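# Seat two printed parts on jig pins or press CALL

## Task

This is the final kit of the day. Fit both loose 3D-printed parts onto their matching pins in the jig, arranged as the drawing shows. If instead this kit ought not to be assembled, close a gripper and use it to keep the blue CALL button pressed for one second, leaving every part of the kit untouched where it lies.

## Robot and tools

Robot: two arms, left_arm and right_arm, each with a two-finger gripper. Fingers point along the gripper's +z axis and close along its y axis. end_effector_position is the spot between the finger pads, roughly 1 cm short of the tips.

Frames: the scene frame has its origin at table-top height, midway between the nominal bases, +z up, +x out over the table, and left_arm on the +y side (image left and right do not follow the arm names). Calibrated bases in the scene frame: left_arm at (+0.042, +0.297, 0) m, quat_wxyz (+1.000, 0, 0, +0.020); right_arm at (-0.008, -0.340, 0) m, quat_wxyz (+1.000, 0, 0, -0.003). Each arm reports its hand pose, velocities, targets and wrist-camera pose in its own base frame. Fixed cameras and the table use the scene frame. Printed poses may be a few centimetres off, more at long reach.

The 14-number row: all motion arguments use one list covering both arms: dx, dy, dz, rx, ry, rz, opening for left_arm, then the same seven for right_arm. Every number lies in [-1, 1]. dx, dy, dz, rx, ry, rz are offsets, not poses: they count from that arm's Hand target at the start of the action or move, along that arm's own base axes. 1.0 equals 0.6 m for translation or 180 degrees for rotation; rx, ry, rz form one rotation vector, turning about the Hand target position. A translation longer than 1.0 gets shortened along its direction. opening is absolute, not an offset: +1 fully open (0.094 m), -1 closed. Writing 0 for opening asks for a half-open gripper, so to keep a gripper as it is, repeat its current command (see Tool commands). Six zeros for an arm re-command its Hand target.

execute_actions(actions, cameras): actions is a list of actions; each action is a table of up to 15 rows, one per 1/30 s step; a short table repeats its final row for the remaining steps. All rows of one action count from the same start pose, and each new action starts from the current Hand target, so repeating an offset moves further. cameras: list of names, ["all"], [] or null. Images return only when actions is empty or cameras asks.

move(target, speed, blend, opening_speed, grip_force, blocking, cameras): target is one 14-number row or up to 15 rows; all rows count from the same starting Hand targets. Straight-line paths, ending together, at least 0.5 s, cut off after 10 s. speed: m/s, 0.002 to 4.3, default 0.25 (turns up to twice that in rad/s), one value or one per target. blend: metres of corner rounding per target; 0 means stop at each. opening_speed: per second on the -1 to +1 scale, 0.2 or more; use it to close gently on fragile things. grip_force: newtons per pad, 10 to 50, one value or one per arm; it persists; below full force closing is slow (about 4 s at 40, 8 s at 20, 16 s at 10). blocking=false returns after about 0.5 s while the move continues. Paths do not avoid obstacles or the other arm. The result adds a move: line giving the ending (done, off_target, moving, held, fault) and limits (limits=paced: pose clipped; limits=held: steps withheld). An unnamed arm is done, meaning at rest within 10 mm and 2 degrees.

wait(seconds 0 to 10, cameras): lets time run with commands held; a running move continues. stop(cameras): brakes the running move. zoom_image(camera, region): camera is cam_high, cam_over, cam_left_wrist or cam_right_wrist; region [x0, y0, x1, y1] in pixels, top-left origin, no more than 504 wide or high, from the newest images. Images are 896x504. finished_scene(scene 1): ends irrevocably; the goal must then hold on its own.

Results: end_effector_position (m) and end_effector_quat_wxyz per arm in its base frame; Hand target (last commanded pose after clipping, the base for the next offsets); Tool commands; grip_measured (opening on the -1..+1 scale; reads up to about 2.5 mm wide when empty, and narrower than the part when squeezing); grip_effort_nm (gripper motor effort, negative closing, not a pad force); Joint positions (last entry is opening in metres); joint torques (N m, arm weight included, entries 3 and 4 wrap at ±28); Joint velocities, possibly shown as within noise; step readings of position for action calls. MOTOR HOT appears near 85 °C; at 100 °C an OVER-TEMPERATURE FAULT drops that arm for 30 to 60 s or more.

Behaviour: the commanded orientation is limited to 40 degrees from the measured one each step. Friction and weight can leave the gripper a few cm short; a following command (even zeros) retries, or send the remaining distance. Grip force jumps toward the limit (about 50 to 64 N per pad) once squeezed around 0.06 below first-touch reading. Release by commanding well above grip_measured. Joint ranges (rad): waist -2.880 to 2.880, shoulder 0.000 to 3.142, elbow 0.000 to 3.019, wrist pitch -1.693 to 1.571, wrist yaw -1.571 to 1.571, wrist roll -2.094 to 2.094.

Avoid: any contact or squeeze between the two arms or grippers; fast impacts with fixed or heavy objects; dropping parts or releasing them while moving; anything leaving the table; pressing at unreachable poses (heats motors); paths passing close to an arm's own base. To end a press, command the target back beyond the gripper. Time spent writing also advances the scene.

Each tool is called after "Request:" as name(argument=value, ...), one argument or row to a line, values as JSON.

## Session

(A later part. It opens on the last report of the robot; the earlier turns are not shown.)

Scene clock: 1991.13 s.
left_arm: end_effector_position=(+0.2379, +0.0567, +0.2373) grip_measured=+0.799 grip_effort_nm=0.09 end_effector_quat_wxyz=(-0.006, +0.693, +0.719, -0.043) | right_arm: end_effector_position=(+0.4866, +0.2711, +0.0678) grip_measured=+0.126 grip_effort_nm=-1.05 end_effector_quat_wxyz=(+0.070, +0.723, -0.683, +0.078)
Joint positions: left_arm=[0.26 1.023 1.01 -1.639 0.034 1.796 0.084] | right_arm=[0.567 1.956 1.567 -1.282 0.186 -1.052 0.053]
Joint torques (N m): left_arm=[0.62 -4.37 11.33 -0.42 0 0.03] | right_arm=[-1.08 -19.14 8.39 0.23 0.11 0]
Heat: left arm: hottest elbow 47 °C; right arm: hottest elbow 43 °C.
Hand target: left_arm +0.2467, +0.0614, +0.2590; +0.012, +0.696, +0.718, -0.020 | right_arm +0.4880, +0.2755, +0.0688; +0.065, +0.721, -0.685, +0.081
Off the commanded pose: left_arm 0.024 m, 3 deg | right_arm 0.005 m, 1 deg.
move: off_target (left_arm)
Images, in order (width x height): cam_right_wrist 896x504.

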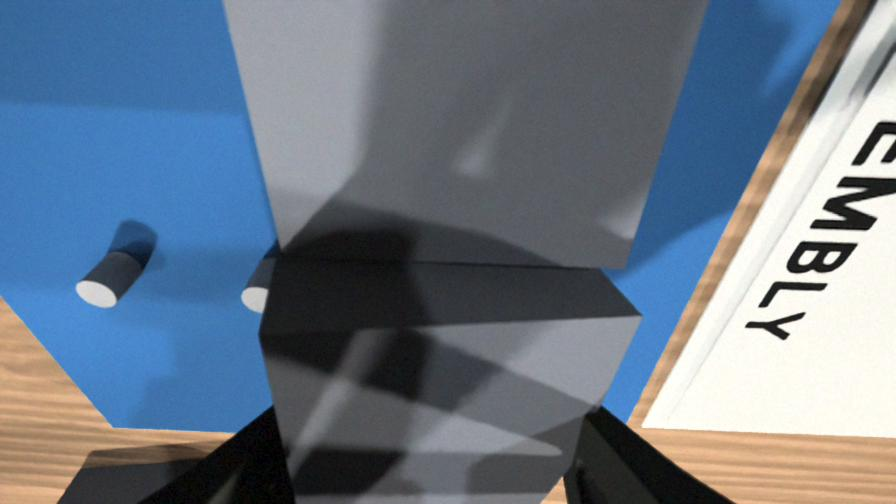

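Request:
move(
  target=[0,0,0,0,0,0,0.8,0,0,-0.035,0,0,0,0.02],
  speed=0.06,
  cameras=["cam_right_wrist"],
)

Scene clock: 1997.10 s.
left_arm: end_effector_position=(+0.2379, +0.0567, +0.2373) grip_measured=+0.799 grip_effort_nm=0.10 end_effector_quat_wxyz=(-0.006, +0.693, +0.719, -0.043) | right_arm: end_effector_position=(+0.4891, +0.2708, +0.0623) grip_measured=+0.126 grip_effort_nm=-1.05 end_effector_quat_wxyz=(+0.063, +0.723, -0.683, +0.085)
Joint positions: left_arm=[0.26 1.023 1.01 -1.639 0.034 1.796 0.084] | right_arm=[0.567 1.956 1.552 -1.25 0.195 -1.052 0.053]
Joint torques (N m): left_arm=[0.15 -3.84 11.59 -0.83 0.1 0.08] | right_arm=[-1.08 -17.26 7.34 0.4 0.14 -0.01]
Heat: left arm: hottest elbow 47 °C; right arm: hottest elbow 43 °C.
Hand target: left_arm +0.2467, +0.0614, +0.2590; +0.012, +0.696, +0.718, -0.020 | right_arm +0.4880, +0.2755, +0.0478; +0.065, +0.721, -0.685, +0.081
Off the commanded pose: left_arm 0.024 m, 3 deg | right_arm 0.015 m, 1 deg.
move: off_target (left_arm, right_arm)
Images, in order (width x height): cam_right_wrist 896x504.

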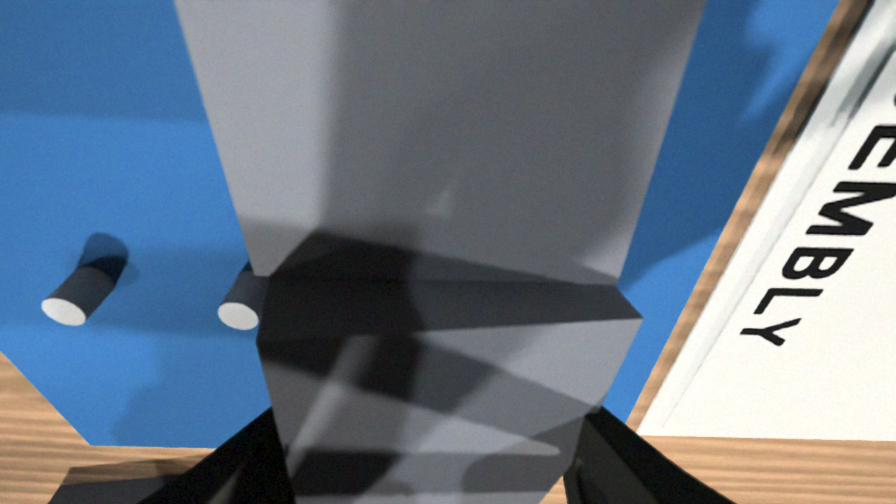

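Request:
move(
  target=[0,0,0,0,0,0,0.8,-0.015,0,-0.02,0,0,0,0.02],
  speed=0.06,
  cameras=["cam_right_wrist"],
)

Scene clock: 2002.07 s.
left_arm: end_effector_position=(+0.2379, +0.0567, +0.2373) grip_measured=+0.799 grip_effort_nm=0.09 end_effector_quat_wxyz=(-0.006, +0.693, +0.719, -0.043) | right_arm: end_effector_position=(+0.4895, +0.2701, +0.0552) grip_measured=+0.126 grip_effort_nm=-1.05 end_effector_quat_wxyz=(+0.058, +0.722, -0.684, +0.089)
Joint positions: left_arm=[0.26 1.023 1.01 -1.639 0.034 1.796 0.084] | right_arm=[0.567 1.956 1.532 -1.218 0.2 -1.051 0.053]
Joint torques (N m): left_arm=[0.32 -4.84 11.82 -0.62 0.06 0.09] | right_arm=[-0.56 -17.55 5.49 0.5 -0.07 0.06]
Heat: left arm: hottest elbow 47 °C; right arm: hottest elbow 43 °C.
Hand target: left_arm +0.2467, +0.0614, +0.2590; +0.012, +0.696, +0.718, -0.020 | right_arm +0.4790, +0.2755, +0.0358; +0.065, +0.721, -0.685, +0.081
Off the commanded pose: left_arm 0.024 m, 3 deg | right_arm 0.023 m, 1 deg.
move: off_target (left_arm, right_arm)
Images, in order (width x height): cam_right_wrist 896x504.

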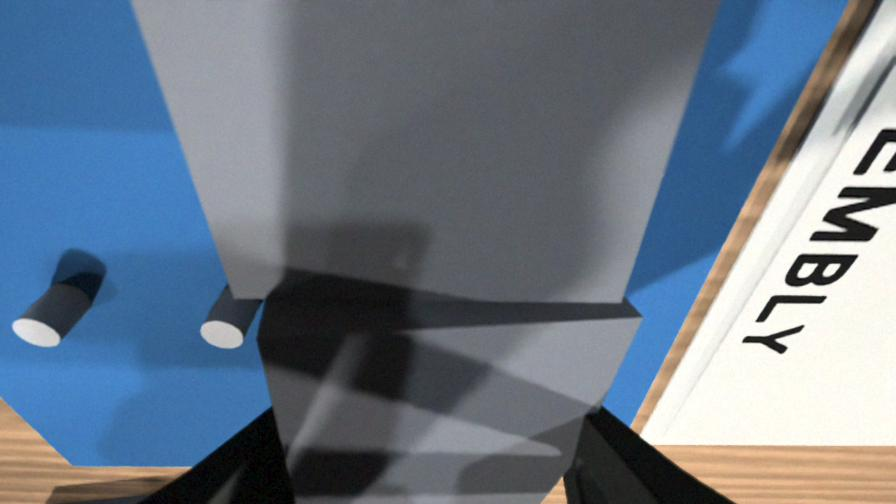

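Request:
move(
  target=[
    [0,0,0,0,0,0,0.8,-0.010,0.004,0.10,0,0.02,0,0.02],
    [0,0,0,0,0,0,0.8,-0.008,0.002,0.05,0,0.025,0,0.02],
    [0,0,0,0,0,0,0.8,-0.010,0.001,-0.01,0,0.03,0,0.02],
  ],
  speed=0.08,
  cameras=["cam_right_wrist"],
)

Scene clock: 2009.70 s.
left_arm: end_effector_position=(+0.2379, +0.0567, +0.2373) grip_measured=+0.799 grip_effort_nm=0.09 end_effector_quat_wxyz=(-0.006, +0.693, +0.719, -0.043) | right_arm: end_effector_position=(+0.4605, +0.2716, +0.0565) grip_measured=+0.126 grip_effort_nm=-1.05 end_effector_quat_wxyz=(+0.108, +0.728, -0.676, +0.043)
Joint positions: left_arm=[0.26 1.023 1.01 -1.639 0.034 1.796 0.084] | right_arm=[0.578 1.969 1.552 -1.344 0.136 -1.054 0.053]
Joint torques (N m): left_arm=[1.14 -4.37 11.34 -0.57 0.03 0.12] | right_arm=[-1.32 -15.38 7.42 1.77 0.09 -0.08]
Heat: left arm: hottest elbow 47 °C; right arm: hottest elbow 43 °C.
Hand target: left_arm +0.2467, +0.0614, +0.2590; +0.012, +0.696, +0.718, -0.020 | right_arm +0.4730, +0.2761, +0.0298; +0.098, +0.724, -0.681, +0.047
Off the commanded pose: left_arm 0.024 m, 3 deg | right_arm 0.030 m, 1 deg.
move: off_target (left_arm, right_arm)
Images, in order (width x height): cam_right_wrist 896x504.

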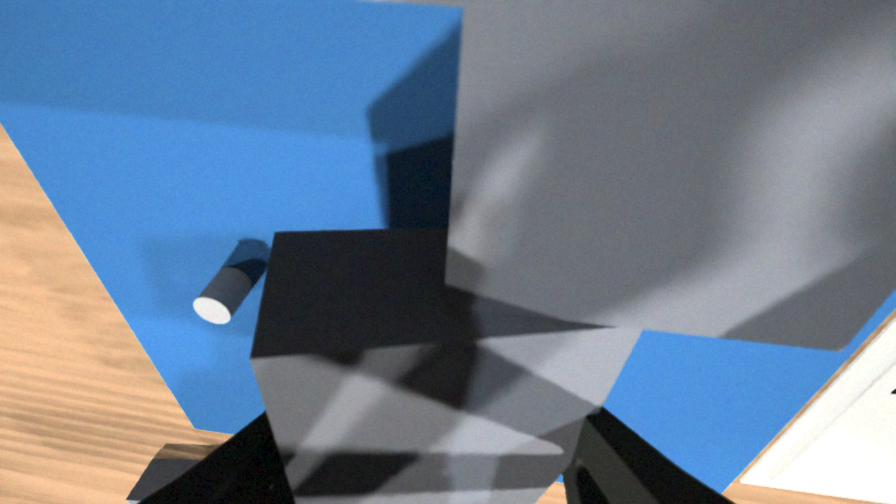

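Request:
move(
  target=[
    [0,0,0,0,0,0,0.8,0.005,0,0.11,0,-0.018,0,0.02],
    [0,0,0,0,0,0,0.8,0.022,0,0.06,0,-0.018,0,0.02],
  ],
  speed=0.08,
  cameras=["cam_right_wrist"],
)

Scene clock: 2019.10 s.
left_arm: end_effector_position=(+0.2379, +0.0567, +0.2373) grip_measured=+0.799 grip_effort_nm=0.09 end_effector_quat_wxyz=(-0.006, +0.693, +0.719, -0.043) | right_arm: end_effector_position=(+0.4601, +0.2692, +0.0591) grip_measured=+0.126 grip_effort_nm=-1.05 end_effector_quat_wxyz=(+0.112, +0.729, -0.674, +0.053)
Joint positions: left_arm=[0.26 1.023 1.01 -1.639 0.034 1.796 0.084] | right_arm=[0.581 1.965 1.551 -1.35 0.156 -1.054 0.053]
Joint torques (N m): left_arm=[-0.03 -3.19 11.6 -0.69 0.06 0.08] | right_arm=[-1.73 -18.14 11.33 0.88 0.56 -0.07]
Heat: left arm: hottest elbow 47 °C; right arm: hottest elbow 44 °C.
Hand target: left_arm +0.2467, +0.0614, +0.2590; +0.012, +0.696, +0.718, -0.020 | right_arm +0.4862, +0.2761, +0.0658; +0.078, +0.723, -0.683, +0.068
Off the commanded pose: left_arm 0.024 m, 3 deg | right_arm 0.028 m, 4 deg.
move: off_target (left_arm, right_arm)
Images, in order (width x height): cam_right_wrist 896x504.

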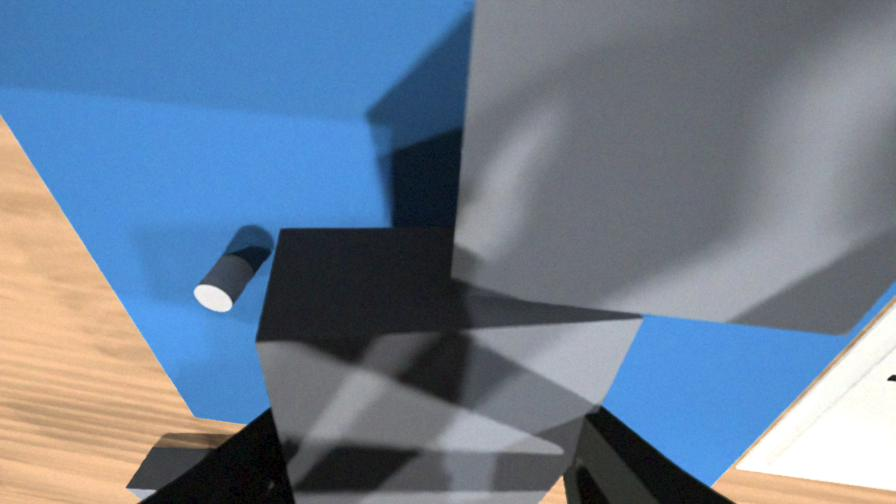

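Request:
move(
  target=[
    [0,0,0,0,0,0,0.8,0.02,-0.003,0.1,0,-0.008,0,0.02],
    [0,0,0,0,0,0,0.8,0.012,0,0.015,0,-0.008,0,0.02],
  ],
  speed=0.08,
  cameras=["cam_right_wrist"],
)

Scene clock: 2024.97 s.
left_arm: end_effector_position=(+0.2379, +0.0567, +0.2373) grip_measured=+0.799 grip_effort_nm=0.09 end_effector_quat_wxyz=(-0.006, +0.693, +0.719, -0.043) | right_arm: end_effector_position=(+0.4893, +0.2726, +0.0769) grip_measured=+0.126 grip_effort_nm=-1.05 end_effector_quat_wxyz=(+0.078, +0.723, -0.682, +0.072)
Joint positions: left_arm=[0.26 1.023 1.01 -1.639 0.034 1.796 0.084] | right_arm=[0.564 1.965 1.607 -1.33 0.177 -1.055 0.053]
Joint velocities: left_arm=[0.005 -0.005 -0.002 -0.002 0.154 0.051 0.001] | right_arm=[within noise]
Joint torques (N m): left_arm=[0.15 -3.37 11.52 -0.61 0.08 0.12] | right_arm=[-1.38 -19.08 8.06 0.32 0.25 -0.05]
Heat: left arm: hottest elbow 47 °C; right arm: hottest elbow 45 °C.
Hand target: left_arm +0.2467, +0.0614, +0.2590; +0.012, +0.696, +0.718, -0.020 | right_arm +0.4934, +0.2761, +0.0748; +0.070, +0.722, -0.684, +0.077
Off the commanded pose: left_arm 0.024 m, 3 deg | right_arm 0.006 m, 1 deg.
move: off_target (left_arm)
Images, in order (width x height): cam_right_wrist 896x504.

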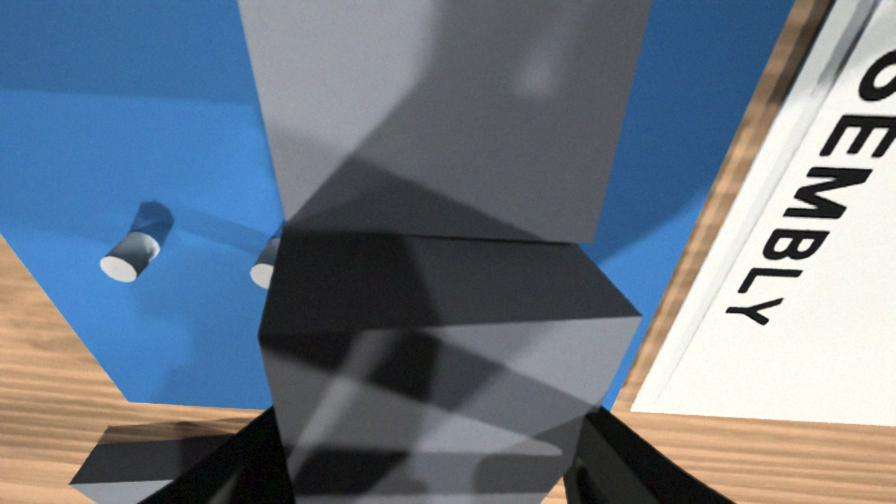

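Request:
zoom_image(
  camera="cam_right_wrist",
  region=[80, 180, 330, 320],
)

Request:
zoom_image(
  camera="cam_right_wrist",
  region=[220, 200, 680, 504],
)

Scaled by 2.016 from the camera's 896x504 image, which has a finer 1280x720 frame.

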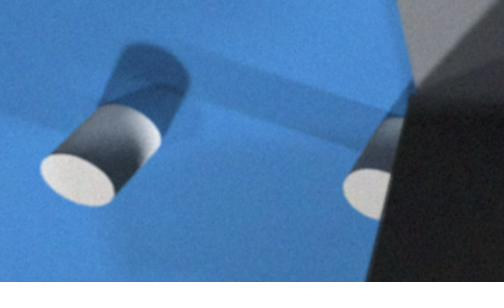

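Scaled by 1.096 from the camera's 896x504 image, which has a finer 1280x720 frame.

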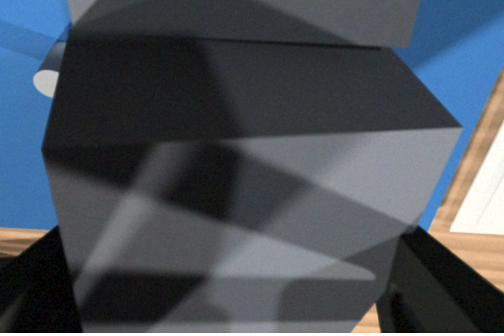

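Request:
move(
  target=[
    [0,0,0,0,0,0,0.8,-0.002,0,0.06,0,-0.034,-0.006,0.02],
    [0,0,0,0,0,0,0.8,-0.005,0,0,0,-0.034,-0.006,0.02],
  ],
  speed=0.1,
  cameras=["cam_right_wrist"],
)

Scene clock: 2056.10 s.
left_arm: end_effector_position=(+0.2379, +0.0567, +0.2373) grip_measured=+0.799 grip_effort_nm=0.10 end_effector_quat_wxyz=(-0.006, +0.693, +0.719, -0.043) | right_arm: end_effector_position=(+0.4896, +0.2674, +0.0694) grip_measured=+0.126 grip_effort_nm=-1.05 end_effector_quat_wxyz=(+0.048, +0.711, -0.694, +0.106)
Joint positions: left_arm=[0.26 1.023 1.01 -1.639 0.034 1.796 0.084] | right_arm=[0.572 1.923 1.52 -1.213 0.229 -1.018 0.053]
Joint torques (N m): left_arm=[1.55 -4.31 11.67 -0.73 0.05 0.1] | right_arm=[-0.56 -19.72 7.91 0.38 0.42 0.02]
Heat: left arm: hottest elbow 48 °C; right arm: hottest elbow 44 °C.
Hand target: left_arm +0.2467, +0.0614, +0.2590; +0.012, +0.696, +0.718, -0.020 | right_arm +0.4904, +0.2761, +0.0748; +0.034, +0.710, -0.694, +0.115
Off the commanded pose: left_arm 0.024 m, 3 deg | right_arm 0.010 m, 2 deg.
move: off_target (left_arm)
Images, in order (width x height): cam_right_wrist 896x504.

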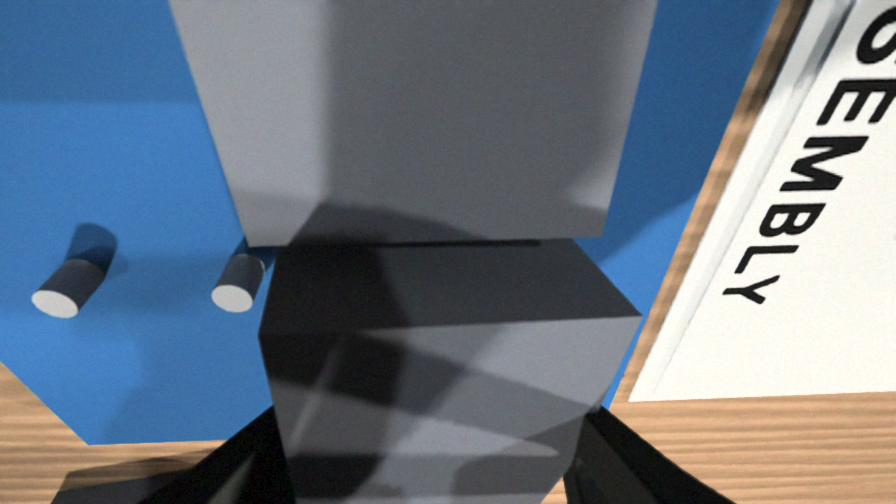

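Request:
move(
  target=[
    [0,0,0,0,0,0,0.8,0.0,0.012,0.045,0,0,0,0.02],
    [0,0,0,0,0,0,0.8,-0.003,0.005,-0.025,0,0,0,0.02],
  ],
  speed=0.08,
  cameras=["cam_right_wrist"],
)

Scene clock: 2072.80 s.
left_arm: end_effector_position=(+0.2379, +0.0567, +0.2373) grip_measured=+0.799 grip_effort_nm=0.09 end_effector_quat_wxyz=(-0.006, +0.693, +0.719, -0.043) | right_arm: end_effector_position=(+0.4878, +0.2705, +0.0639) grip_measured=+0.126 grip_effort_nm=-1.05 end_effector_quat_wxyz=(+0.043, +0.710, -0.693, +0.115)
Joint positions: left_arm=[0.26 1.023 1.01 -1.639 0.034 1.796 0.084] | right_arm=[0.582 1.923 1.503 -1.187 0.243 -1.008 0.053]
Joint torques (N m): left_arm=[0.73 -4.37 11.44 -0.55 0.12 0.07] | right_arm=[-0.73 -18.26 7.77 0.57 0.24 -0.02]
Heat: left arm: hottest elbow 48 °C; right arm: hottest elbow 43 °C.
Hand target: left_arm +0.2467, +0.0614, +0.2590; +0.012, +0.696, +0.718, -0.020 | right_arm +0.4886, +0.2791, +0.0598; +0.034, +0.710, -0.694, +0.115
Off the commanded pose: left_arm 0.024 m, 3 deg | right_arm 0.010 m, 1 deg.
move: off_target (left_arm)
Images, in order (width x height): cam_right_wrist 896x504.

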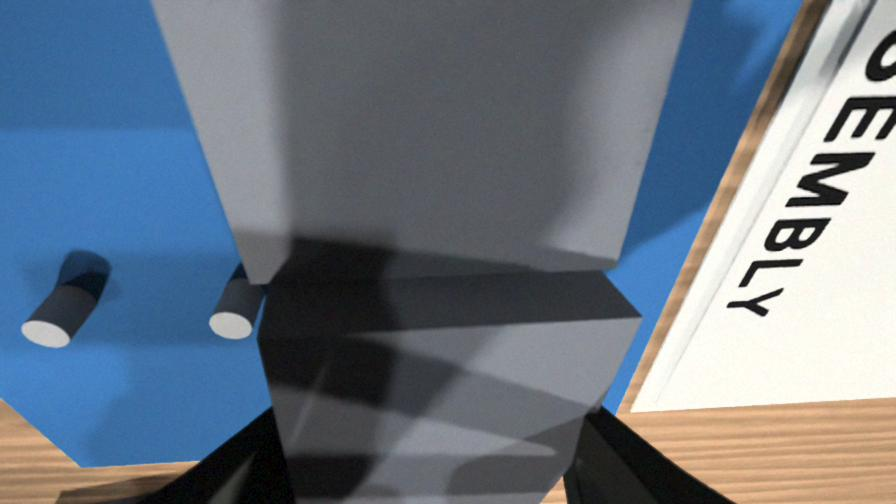

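Request:
move(
  target=[0,0,0,0,0,0,0.8,0.003,-0.001,-0.03,0,0,0,0.02],
  speed=0.05,
  cameras=["cam_right_wrist"],
)

Scene clock: 2080.27 s.
left_arm: end_effector_position=(+0.2379, +0.0567, +0.2373) grip_measured=+0.799 grip_effort_nm=0.09 end_effector_quat_wxyz=(-0.006, +0.693, +0.719, -0.043) | right_arm: end_effector_position=(+0.4890, +0.2707, +0.0578) grip_measured=+0.126 grip_effort_nm=-1.05 end_effector_quat_wxyz=(+0.037, +0.710, -0.693, +0.118)
Joint positions: left_arm=[0.26 1.023 1.01 -1.639 0.034 1.796 0.084] | right_arm=[0.582 1.925 1.488 -1.156 0.246 -1.009 0.053]
Joint torques (N m): left_arm=[1.26 -4.37 11.59 -0.7 0.06 0.03] | right_arm=[-1.03 -16.44 7.54 0.9 0.11 -0.04]
Heat: left arm: hottest elbow 48 °C; right arm: hottest elbow 42 °C.
Hand target: left_arm +0.2467, +0.0614, +0.2590; +0.012, +0.696, +0.718, -0.020 | right_arm +0.4904, +0.2785, +0.0418; +0.034, +0.710, -0.694, +0.115
Off the commanded pose: left_arm 0.024 m, 3 deg | right_arm 0.018 m, 0 deg.
move: off_target (left_arm, right_arm)
Images, in order (width x height): cam_right_wrist 896x504.

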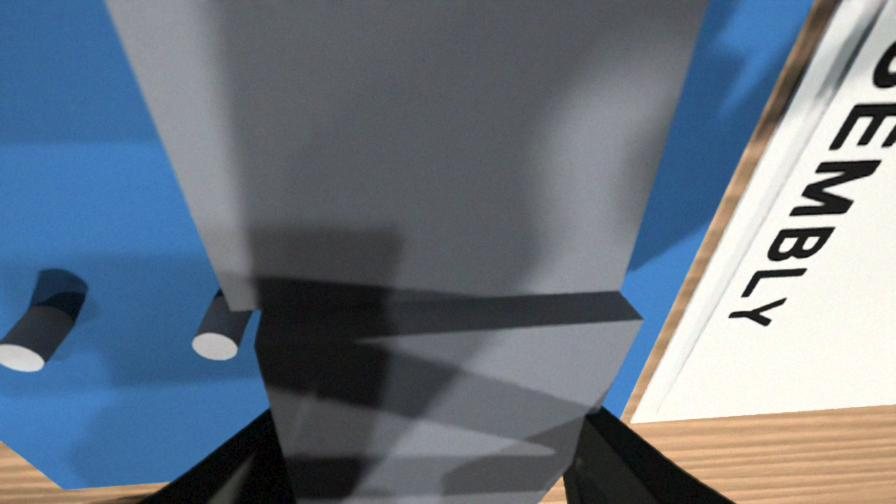

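Request:
move(
  target=[0,0,0,0,0,0,0.8,0,-0.001,-0.02,0,0,0,0.02],
  speed=0.05,
  cameras=["cam_right_wrist"],
)

Scene clock: 2085.23 s.
left_arm: end_effector_position=(+0.2379, +0.0567, +0.2373) grip_measured=+0.799 grip_effort_nm=0.09 end_effector_quat_wxyz=(-0.006, +0.693, +0.719, -0.043) | right_arm: end_effector_position=(+0.4903, +0.2706, +0.0553) grip_measured=+0.126 grip_effort_nm=-1.05 end_effector_quat_wxyz=(+0.033, +0.710, -0.693, +0.121)
Joint positions: left_arm=[0.26 1.023 1.01 -1.639 0.034 1.796 0.084] | right_arm=[0.582 1.925 1.48 -1.14 0.251 -1.012 0.053]
Joint torques (N m): left_arm=[0.21 -4.37 11.45 -0.4 0.07 0.05] | right_arm=[-1.08 -15.38 6.78 1.28 -0.08 -0.02]
Heat: left arm: hottest elbow 48 °C; right arm: hottest elbow 42 °C.
Hand target: left_arm +0.2467, +0.0614, +0.2590; +0.012, +0.696, +0.718, -0.020 | right_arm +0.4904, +0.2779, +0.0298; +0.034, +0.710, -0.694, +0.115
Off the commanded pose: left_arm 0.024 m, 3 deg | right_arm 0.026 m, 1 deg.
move: off_target (left_arm, right_arm)
Images, in order (width x height): cam_right_wrist 896x504.

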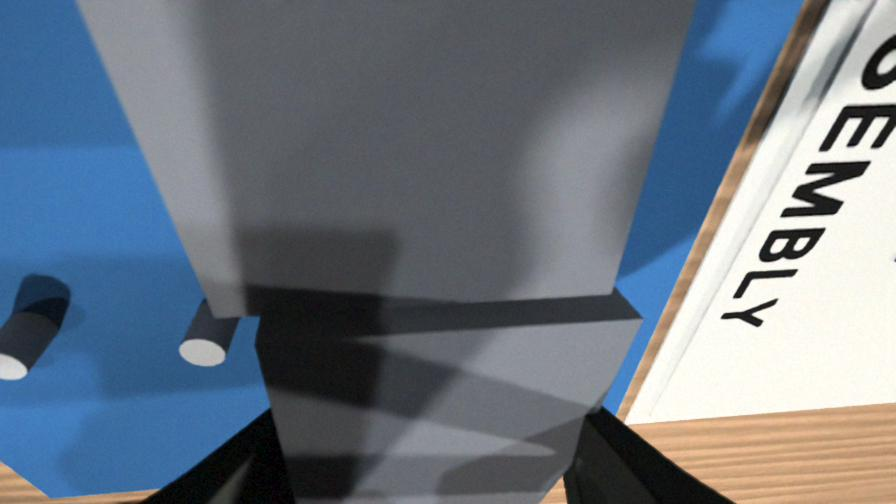

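Request:
move(
  target=[
    [0,0,0,0,0,0,0.8,-0.010,0.002,0.10,0,0,0,0.02],
    [0,0,0,0,0,0,0.8,-0.016,0.001,0.045,0,0,0,0.02],
  ],
  speed=0.08,
  cameras=["cam_right_wrist"],
)

Scene clock: 2105.60 s.
left_arm: end_effector_position=(+0.2379, +0.0567, +0.2373) grip_measured=+0.799 grip_effort_nm=0.10 end_effector_quat_wxyz=(-0.006, +0.693, +0.719, -0.043) | right_arm: end_effector_position=(+0.4878, +0.2699, +0.0576) grip_measured=+0.126 grip_effort_nm=-1.05 end_effector_quat_wxyz=(+0.038, +0.708, -0.695, +0.117)
Joint positions: left_arm=[0.26 1.023 1.01 -1.639 0.034 1.796 0.084] | right_arm=[0.582 1.923 1.485 -1.158 0.246 -1.005 0.053]
Joint torques (N m): left_arm=[0.97 -4.31 11.58 -0.79 0.06 0.1] | right_arm=[-0.38 -19.14 6.93 0.27 0.02 0.02]
Heat: left arm: hottest elbow 48 °C; right arm: hottest elbow 41 °C.
Hand target: left_arm +0.2467, +0.0614, +0.2590; +0.012, +0.696, +0.718, -0.020 | right_arm +0.4808, +0.2785, +0.0568; +0.034, +0.710, -0.694, +0.115
Off the commanded pose: left_arm 0.024 m, 3 deg | right_arm 0.011 m, 1 deg.
move: off_target (left_arm, right_arm)
Images, in order (width x height): cam_right_wrist 896x504.

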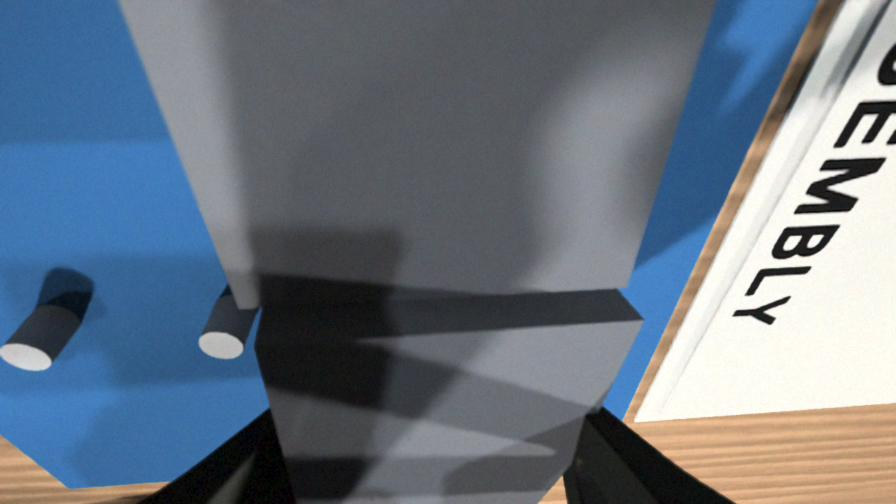

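Request:
move(
  target=[0,0,0,0,0,0,0.8,-0.02,0,-0.03,0,0,0,0.02],
  speed=0.05,
  cameras=["cam_right_wrist"],
)

Scene clock: 2109.20 s.
left_arm: end_effector_position=(+0.2379, +0.0567, +0.2373) grip_measured=+0.799 grip_effort_nm=0.09 end_effector_quat_wxyz=(-0.006, +0.693, +0.719, -0.043) | right_arm: end_effector_position=(+0.4864, +0.2698, +0.0560) grip_measured=+0.126 grip_effort_nm=-1.05 end_effector_quat_wxyz=(+0.021, +0.707, -0.696, +0.124)
Joint positions: left_arm=[0.26 1.023 1.01 -1.639 0.034 1.796 0.084] | right_arm=[0.585 1.902 1.446 -1.106 0.252 -1.003 0.053]
Joint torques (N m): left_arm=[0.67 -4.13 11.34 -0.58 0.04 0.08] | right_arm=[0.32 -17.2 5.46 0.27 -0.12 0.13]
Heat: left arm: hottest elbow 48 °C; right arm: hottest elbow 42 °C.
Hand target: left_arm +0.2467, +0.0614, +0.2590; +0.012, +0.696, +0.718, -0.020 | right_arm +0.4688, +0.2785, +0.0388; +0.034, +0.710, -0.694, +0.115
Off the commanded pose: left_arm 0.024 m, 3 deg | right_arm 0.026 m, 2 deg.
move: off_target (left_arm, right_arm)
Images, in order (width x height): cam_right_wrist 896x504.

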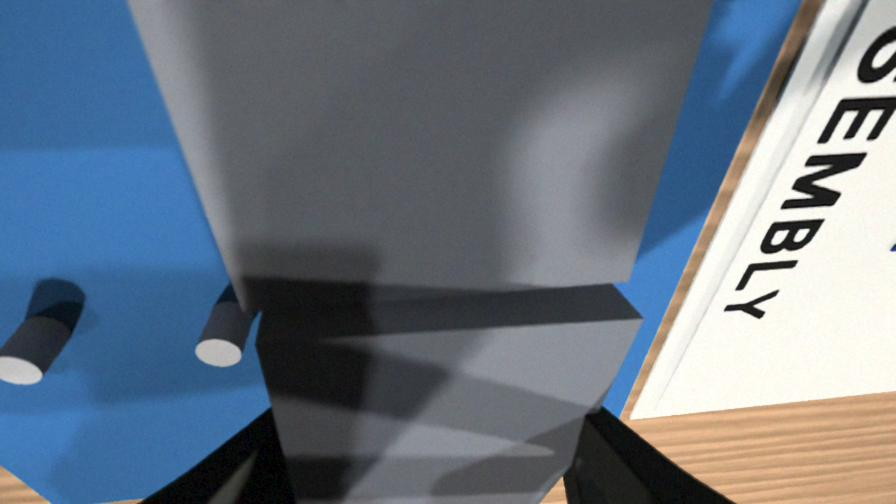

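Request:
move(
  target=[
    [-0.03,-0.3,0,-0.2,-0.14,0.14,0.8,0.025,0,0.045,0,0,0,0.02],
    [-0.045,-0.52,-0.16,-0.42,-0.289,0.285,0.8,0.025,0,0.045,0,0,0,0.02],
  ],
  speed=0.3,
  cameras=["all"],
)

Scene clock: 2146.13 s.
left_arm: end_effector_position=(+0.2231, -0.2467, +0.1592) grip_measured=+0.799 grip_effort_nm=0.09 end_effector_quat_wxyz=(+0.689, +0.143, +0.696, -0.140) | right_arm: end_effector_position=(+0.4865, +0.2699, +0.0587) grip_measured=+0.126 grip_effort_nm=-1.05 end_effector_quat_wxyz=(+0.024, +0.707, -0.695, +0.124)
Joint positions: left_arm=[-1.229 1.221 0.08 1.124 -0.826 -0.01 0.085] | right_arm=[0.585 1.902 1.454 -1.118 0.252 -1.003 0.053]
Joint torques (N m): left_arm=[-1.67 -0.85 4.03 1.85 -0.29 0.08] | right_arm=[-0.85 -17.44 11.47 -1.54 -0.14 -0.03]
Heat: left arm: hottest elbow 48 °C; right arm: hottest elbow 41 °C.
Hand target: left_arm +0.2197, -0.2506, +0.1630; +0.694, +0.146, +0.690, -0.144 | right_arm +0.4838, +0.2785, +0.0658; +0.034, +0.710, -0.694, +0.115
Off the commanded pose: left_arm 0.006 m, 1 deg | right_arm 0.012 m, 2 deg.
move: off_target (right_arm)

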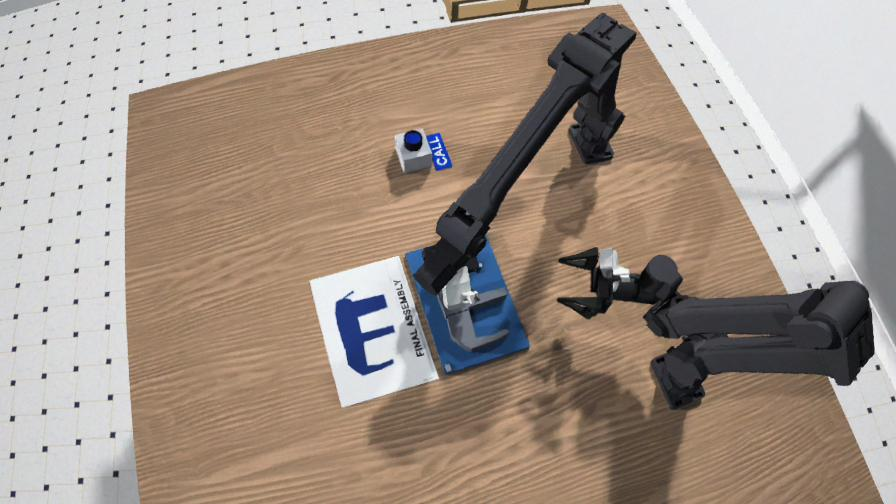

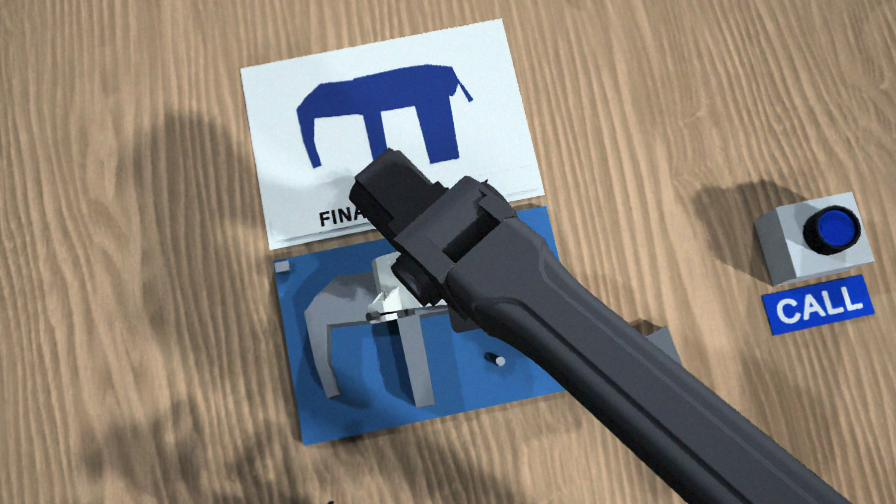

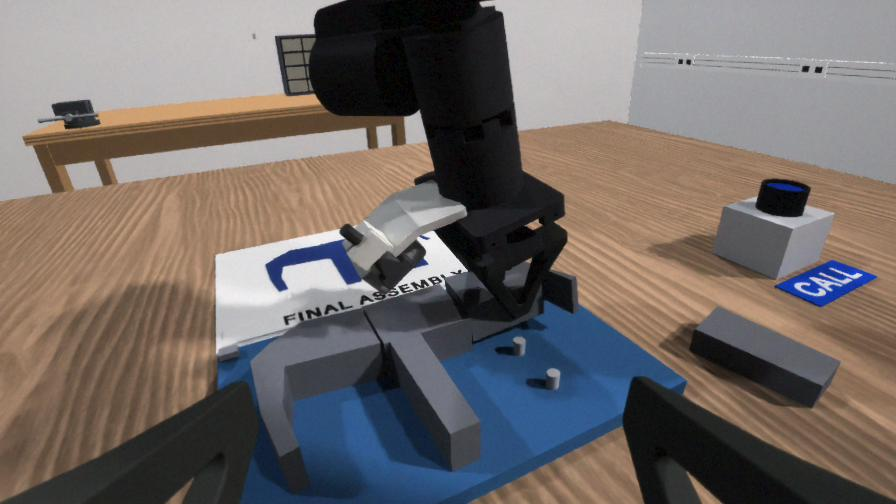

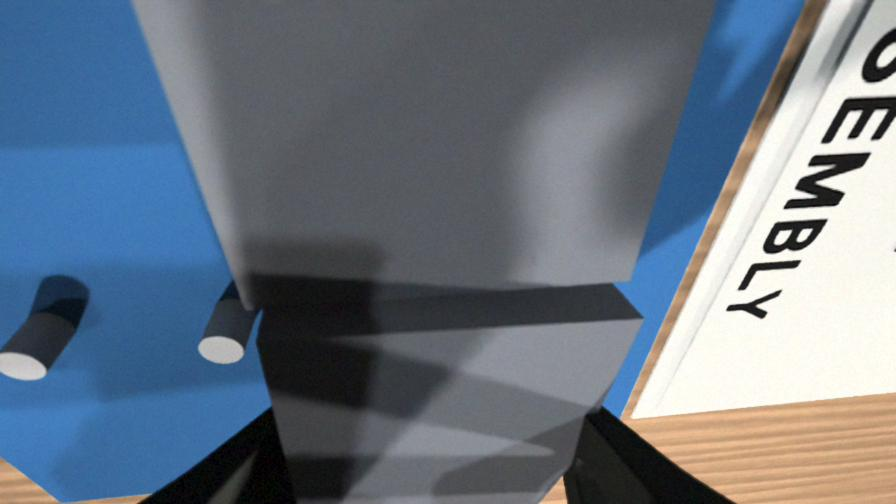

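Request:
zoom_image(
  camera="cam_left_wrist",
  region=[330, 220, 640, 420],
)

Scaled by 1.626 from the camera's 896x504 image, which has a finer 1280x720 frame.

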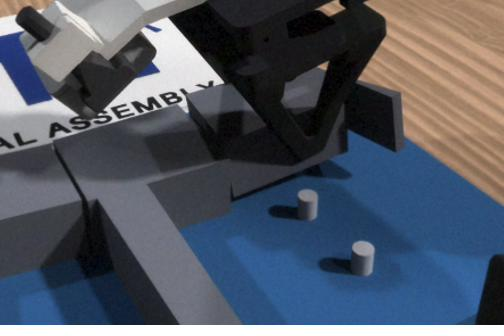

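Request:
move(
  target=[
    [0,0,0,0,0,0,0.8,0.01,-0.02,0.085,0,0,0,0.02],
    [0,0,0,0,0,0,0.8,0.006,-0.008,0.005,0,0,0,0.02],
  ],
  speed=0.08,
  cameras=["cam_left_wrist","cam_right_wrist"],
)

Request:
zoom_image(
  camera="cam_left_wrist",
  region=[330, 220, 640, 420],
)

Scene clock: 2173.17 s.
left_arm: end_effector_position=(+0.2231, -0.2468, +0.1592) grip_measured=+0.799 grip_effort_nm=0.09 end_effector_quat_wxyz=(+0.690, +0.143, +0.696, -0.140) | right_arm: end_effector_position=(+0.4811, +0.2663, +0.0689) grip_measured=+0.125 grip_effort_nm=-1.05 end_effector_quat_wxyz=(+0.045, +0.709, -0.695, +0.111)
Joint positions: left_arm=[-1.229 1.224 0.08 1.129 -0.826 -0.008 0.085] | right_arm=[0.581 1.902 1.485 -1.195 0.237 -1.006 0.053]
Joint torques (N m): left_arm=[-1.9 -1.14 4.22 1.89 -0.23 0.1] | right_arm=[-1.08 -17.55 9.1 0.38 0.1 -0.01]
Heat: left arm: hottest elbow 44 °C; right arm: hottest elbow 43 °C.
Hand target: left_arm +0.2197, -0.2506, +0.1630; +0.694, +0.146, +0.690, -0.144 | right_arm +0.4874, +0.2737, +0.0688; +0.034, +0.710, -0.694, +0.115
Off the commanded pose: left_arm 0.006 m, 1 deg | right_arm 0.010 m, 1 deg.
move: done
Images, in order (width x height): cam_left_wrist 896x504, cam_right_wrist 896x504.

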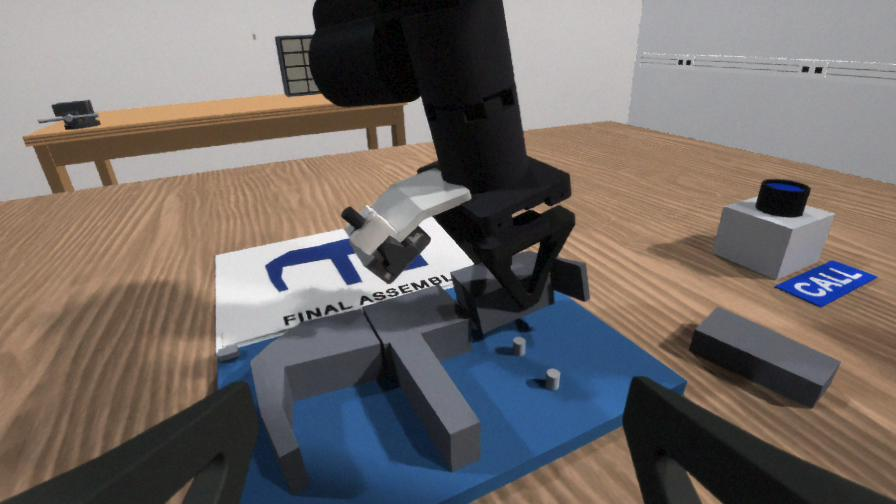

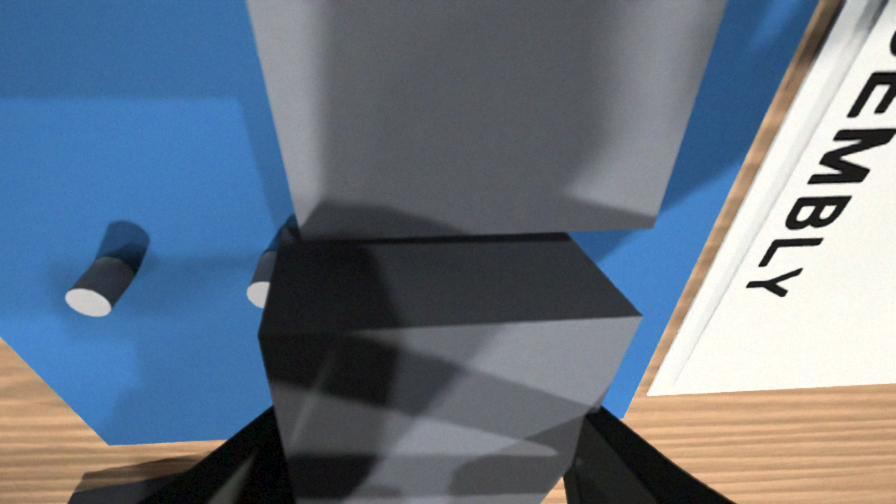

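Scaled by 1.626 from the camera's 896x504 image, which has a finer 1280x720 frame.

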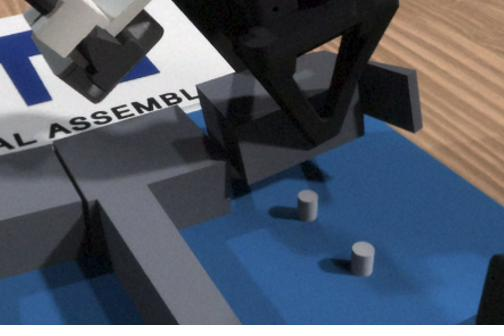

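Request:
move(
  target=[0,0,0,0,0,0,0.8,0.006,-0.001,-0.038,0,0,0,0.02],
  speed=0.06,
  cameras=["cam_left_wrist","cam_right_wrist"],
)

Request:
zoom_image(
  camera="cam_left_wrist",
  region=[330, 220, 640, 420],
)

Scene clock: 2178.17 s.
left_arm: end_effector_position=(+0.2231, -0.2468, +0.1592) grip_measured=+0.799 grip_effort_nm=0.09 end_effector_quat_wxyz=(+0.690, +0.143, +0.696, -0.140) | right_arm: end_effector_position=(+0.4897, +0.2704, +0.0581) grip_measured=+0.126 grip_effort_nm=-1.05 end_effector_quat_wxyz=(+0.034, +0.712, -0.692, +0.115)
Joint positions: left_arm=[-1.229 1.224 0.08 1.129 -0.826 -0.008 0.085] | right_arm=[0.579 1.922 1.485 -1.15 0.24 -1.017 0.053]
Joint torques (N m): left_arm=[-1.9 -0.38 4.33 1.92 -0.3 0.08] | right_arm=[-1.32 -16.97 7.46 0.57 0.12 -0.06]
Heat: left arm: hottest elbow 44 °C; right arm: hottest elbow 44 °C.
Hand target: left_arm +0.2197, -0.2506, +0.1630; +0.694, +0.146, +0.690, -0.144 | right_arm +0.4910, +0.2731, +0.0460; +0.034, +0.710, -0.694, +0.115
Off the commanded pose: left_arm 0.006 m, 1 deg | right_arm 0.012 m, 0 deg.
move: off_target (right_arm)
Images, in order (width x height): cam_left_wrist 896x504, cam_right_wrist 896x504.

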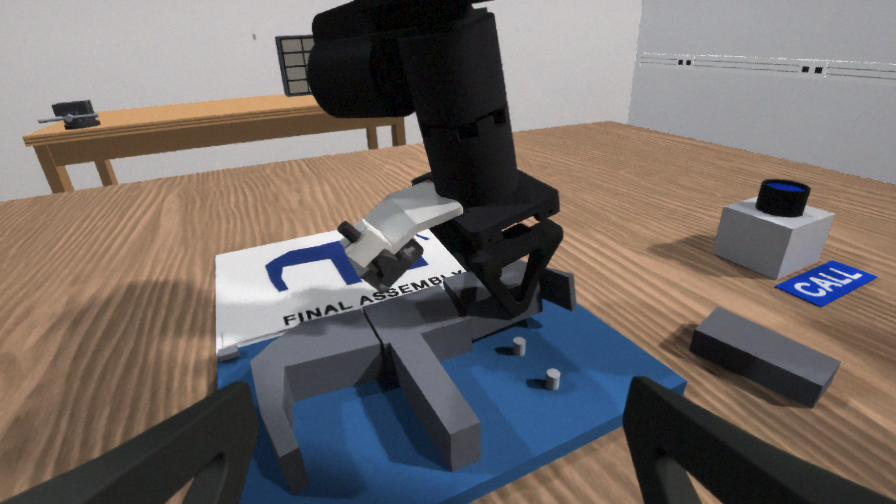

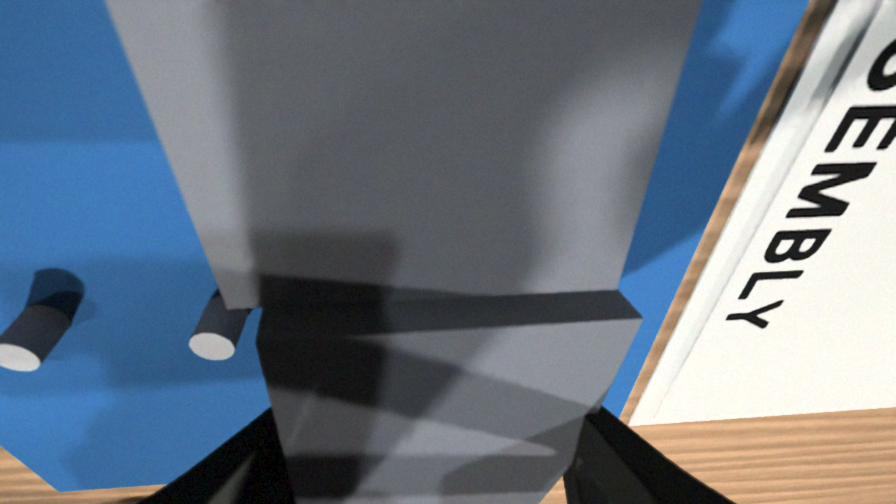

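Scaled by 1.626 from the camera's 896x504 image, which has a finer 1280x720 frame.

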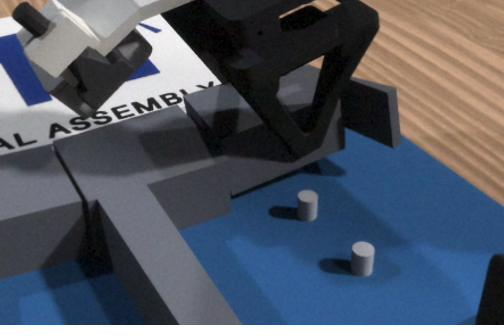

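Request:
move(
  target=[
    [0,0,0,0,0,0,0.8,0.0,-0.03,0.09,0,0,0,0.02],
    [0,0,0,0,0,0,0.8,-0.004,-0.016,0.02,0,0,0,0.02],
    [0,0,0,0,0,0,0.8,-0.006,-0.015,-0.005,0,0,0,0.02],
  ],
  speed=0.08,
  cameras=["cam_left_wrist","cam_right_wrist"],
)

Request:
zoom_image(
  camera="cam_left_wrist",
  region=[330, 220, 640, 420],
)

Scene clock: 2186.33 s.
left_arm: end_effector_position=(+0.2231, -0.2468, +0.1592) grip_measured=+0.799 grip_effort_nm=0.09 end_effector_quat_wxyz=(+0.690, +0.143, +0.696, -0.140) | right_arm: end_effector_position=(+0.4929, +0.2594, +0.0606) grip_measured=+0.125 grip_effort_nm=-1.05 end_effector_quat_wxyz=(+0.025, +0.707, -0.698, +0.114)
Joint positions: left_arm=[-1.229 1.224 0.08 1.129 -0.826 -0.008 0.085] | right_arm=[0.558 1.902 1.462 -1.127 0.234 -1.026 0.053]
Joint torques (N m): left_arm=[-2.14 -0.67 4.3 1.73 -0.26 0.08] | right_arm=[-0.56 -16.38 6.6 0.53 0.26 -0.01]
Heat: left arm: hottest elbow 43 °C; right arm: hottest elbow 44 °C.
Hand target: left_arm +0.2197, -0.2506, +0.1630; +0.694, +0.146, +0.690, -0.144 | right_arm +0.4874, +0.2641, +0.0430; +0.034, +0.710, -0.694, +0.115
Off the commanded pose: left_arm 0.006 m, 1 deg | right_arm 0.019 m, 1 deg.
move: off_target (right_arm)
Images, in order (width x height): cam_left_wrist 896x504, cam_right_wrist 896x504.

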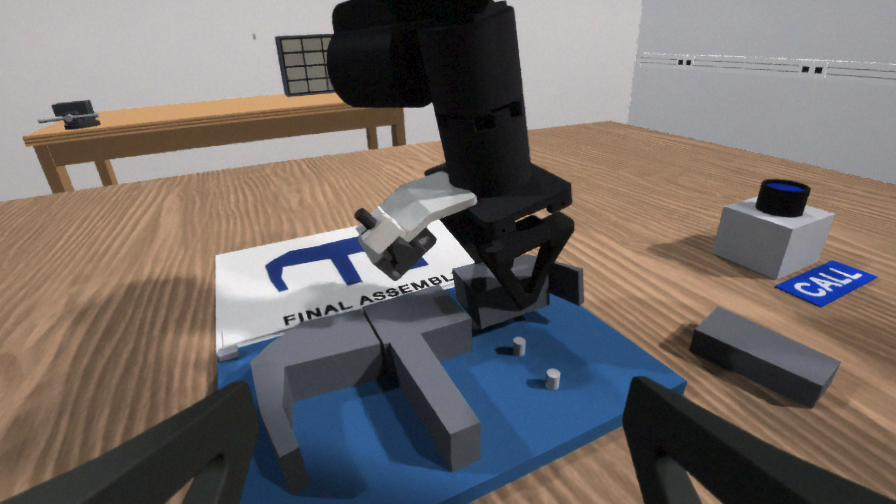

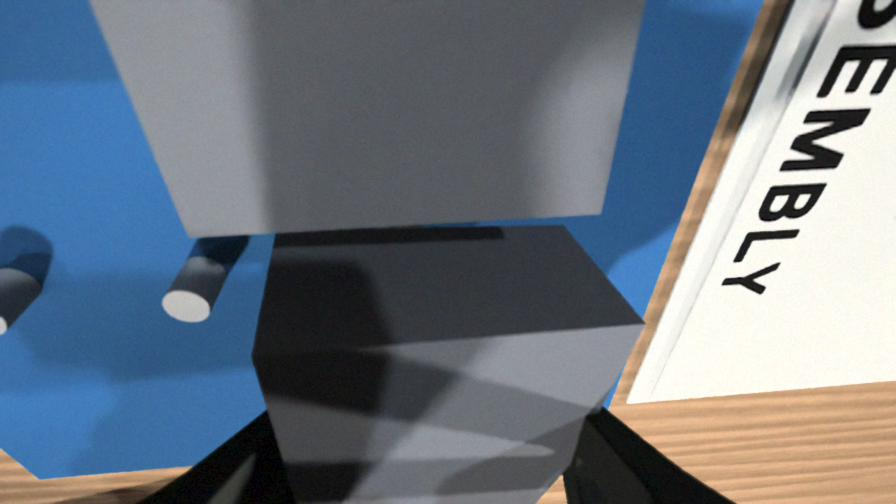

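Scaled by 1.626 from the camera's 896x504 image, which has a finer 1280x720 frame.

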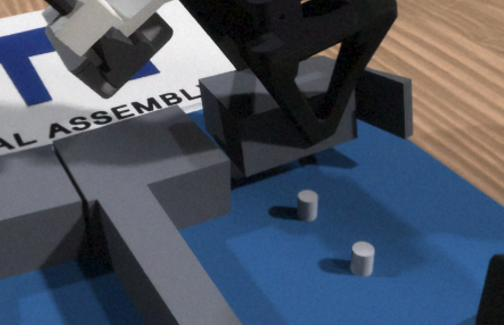

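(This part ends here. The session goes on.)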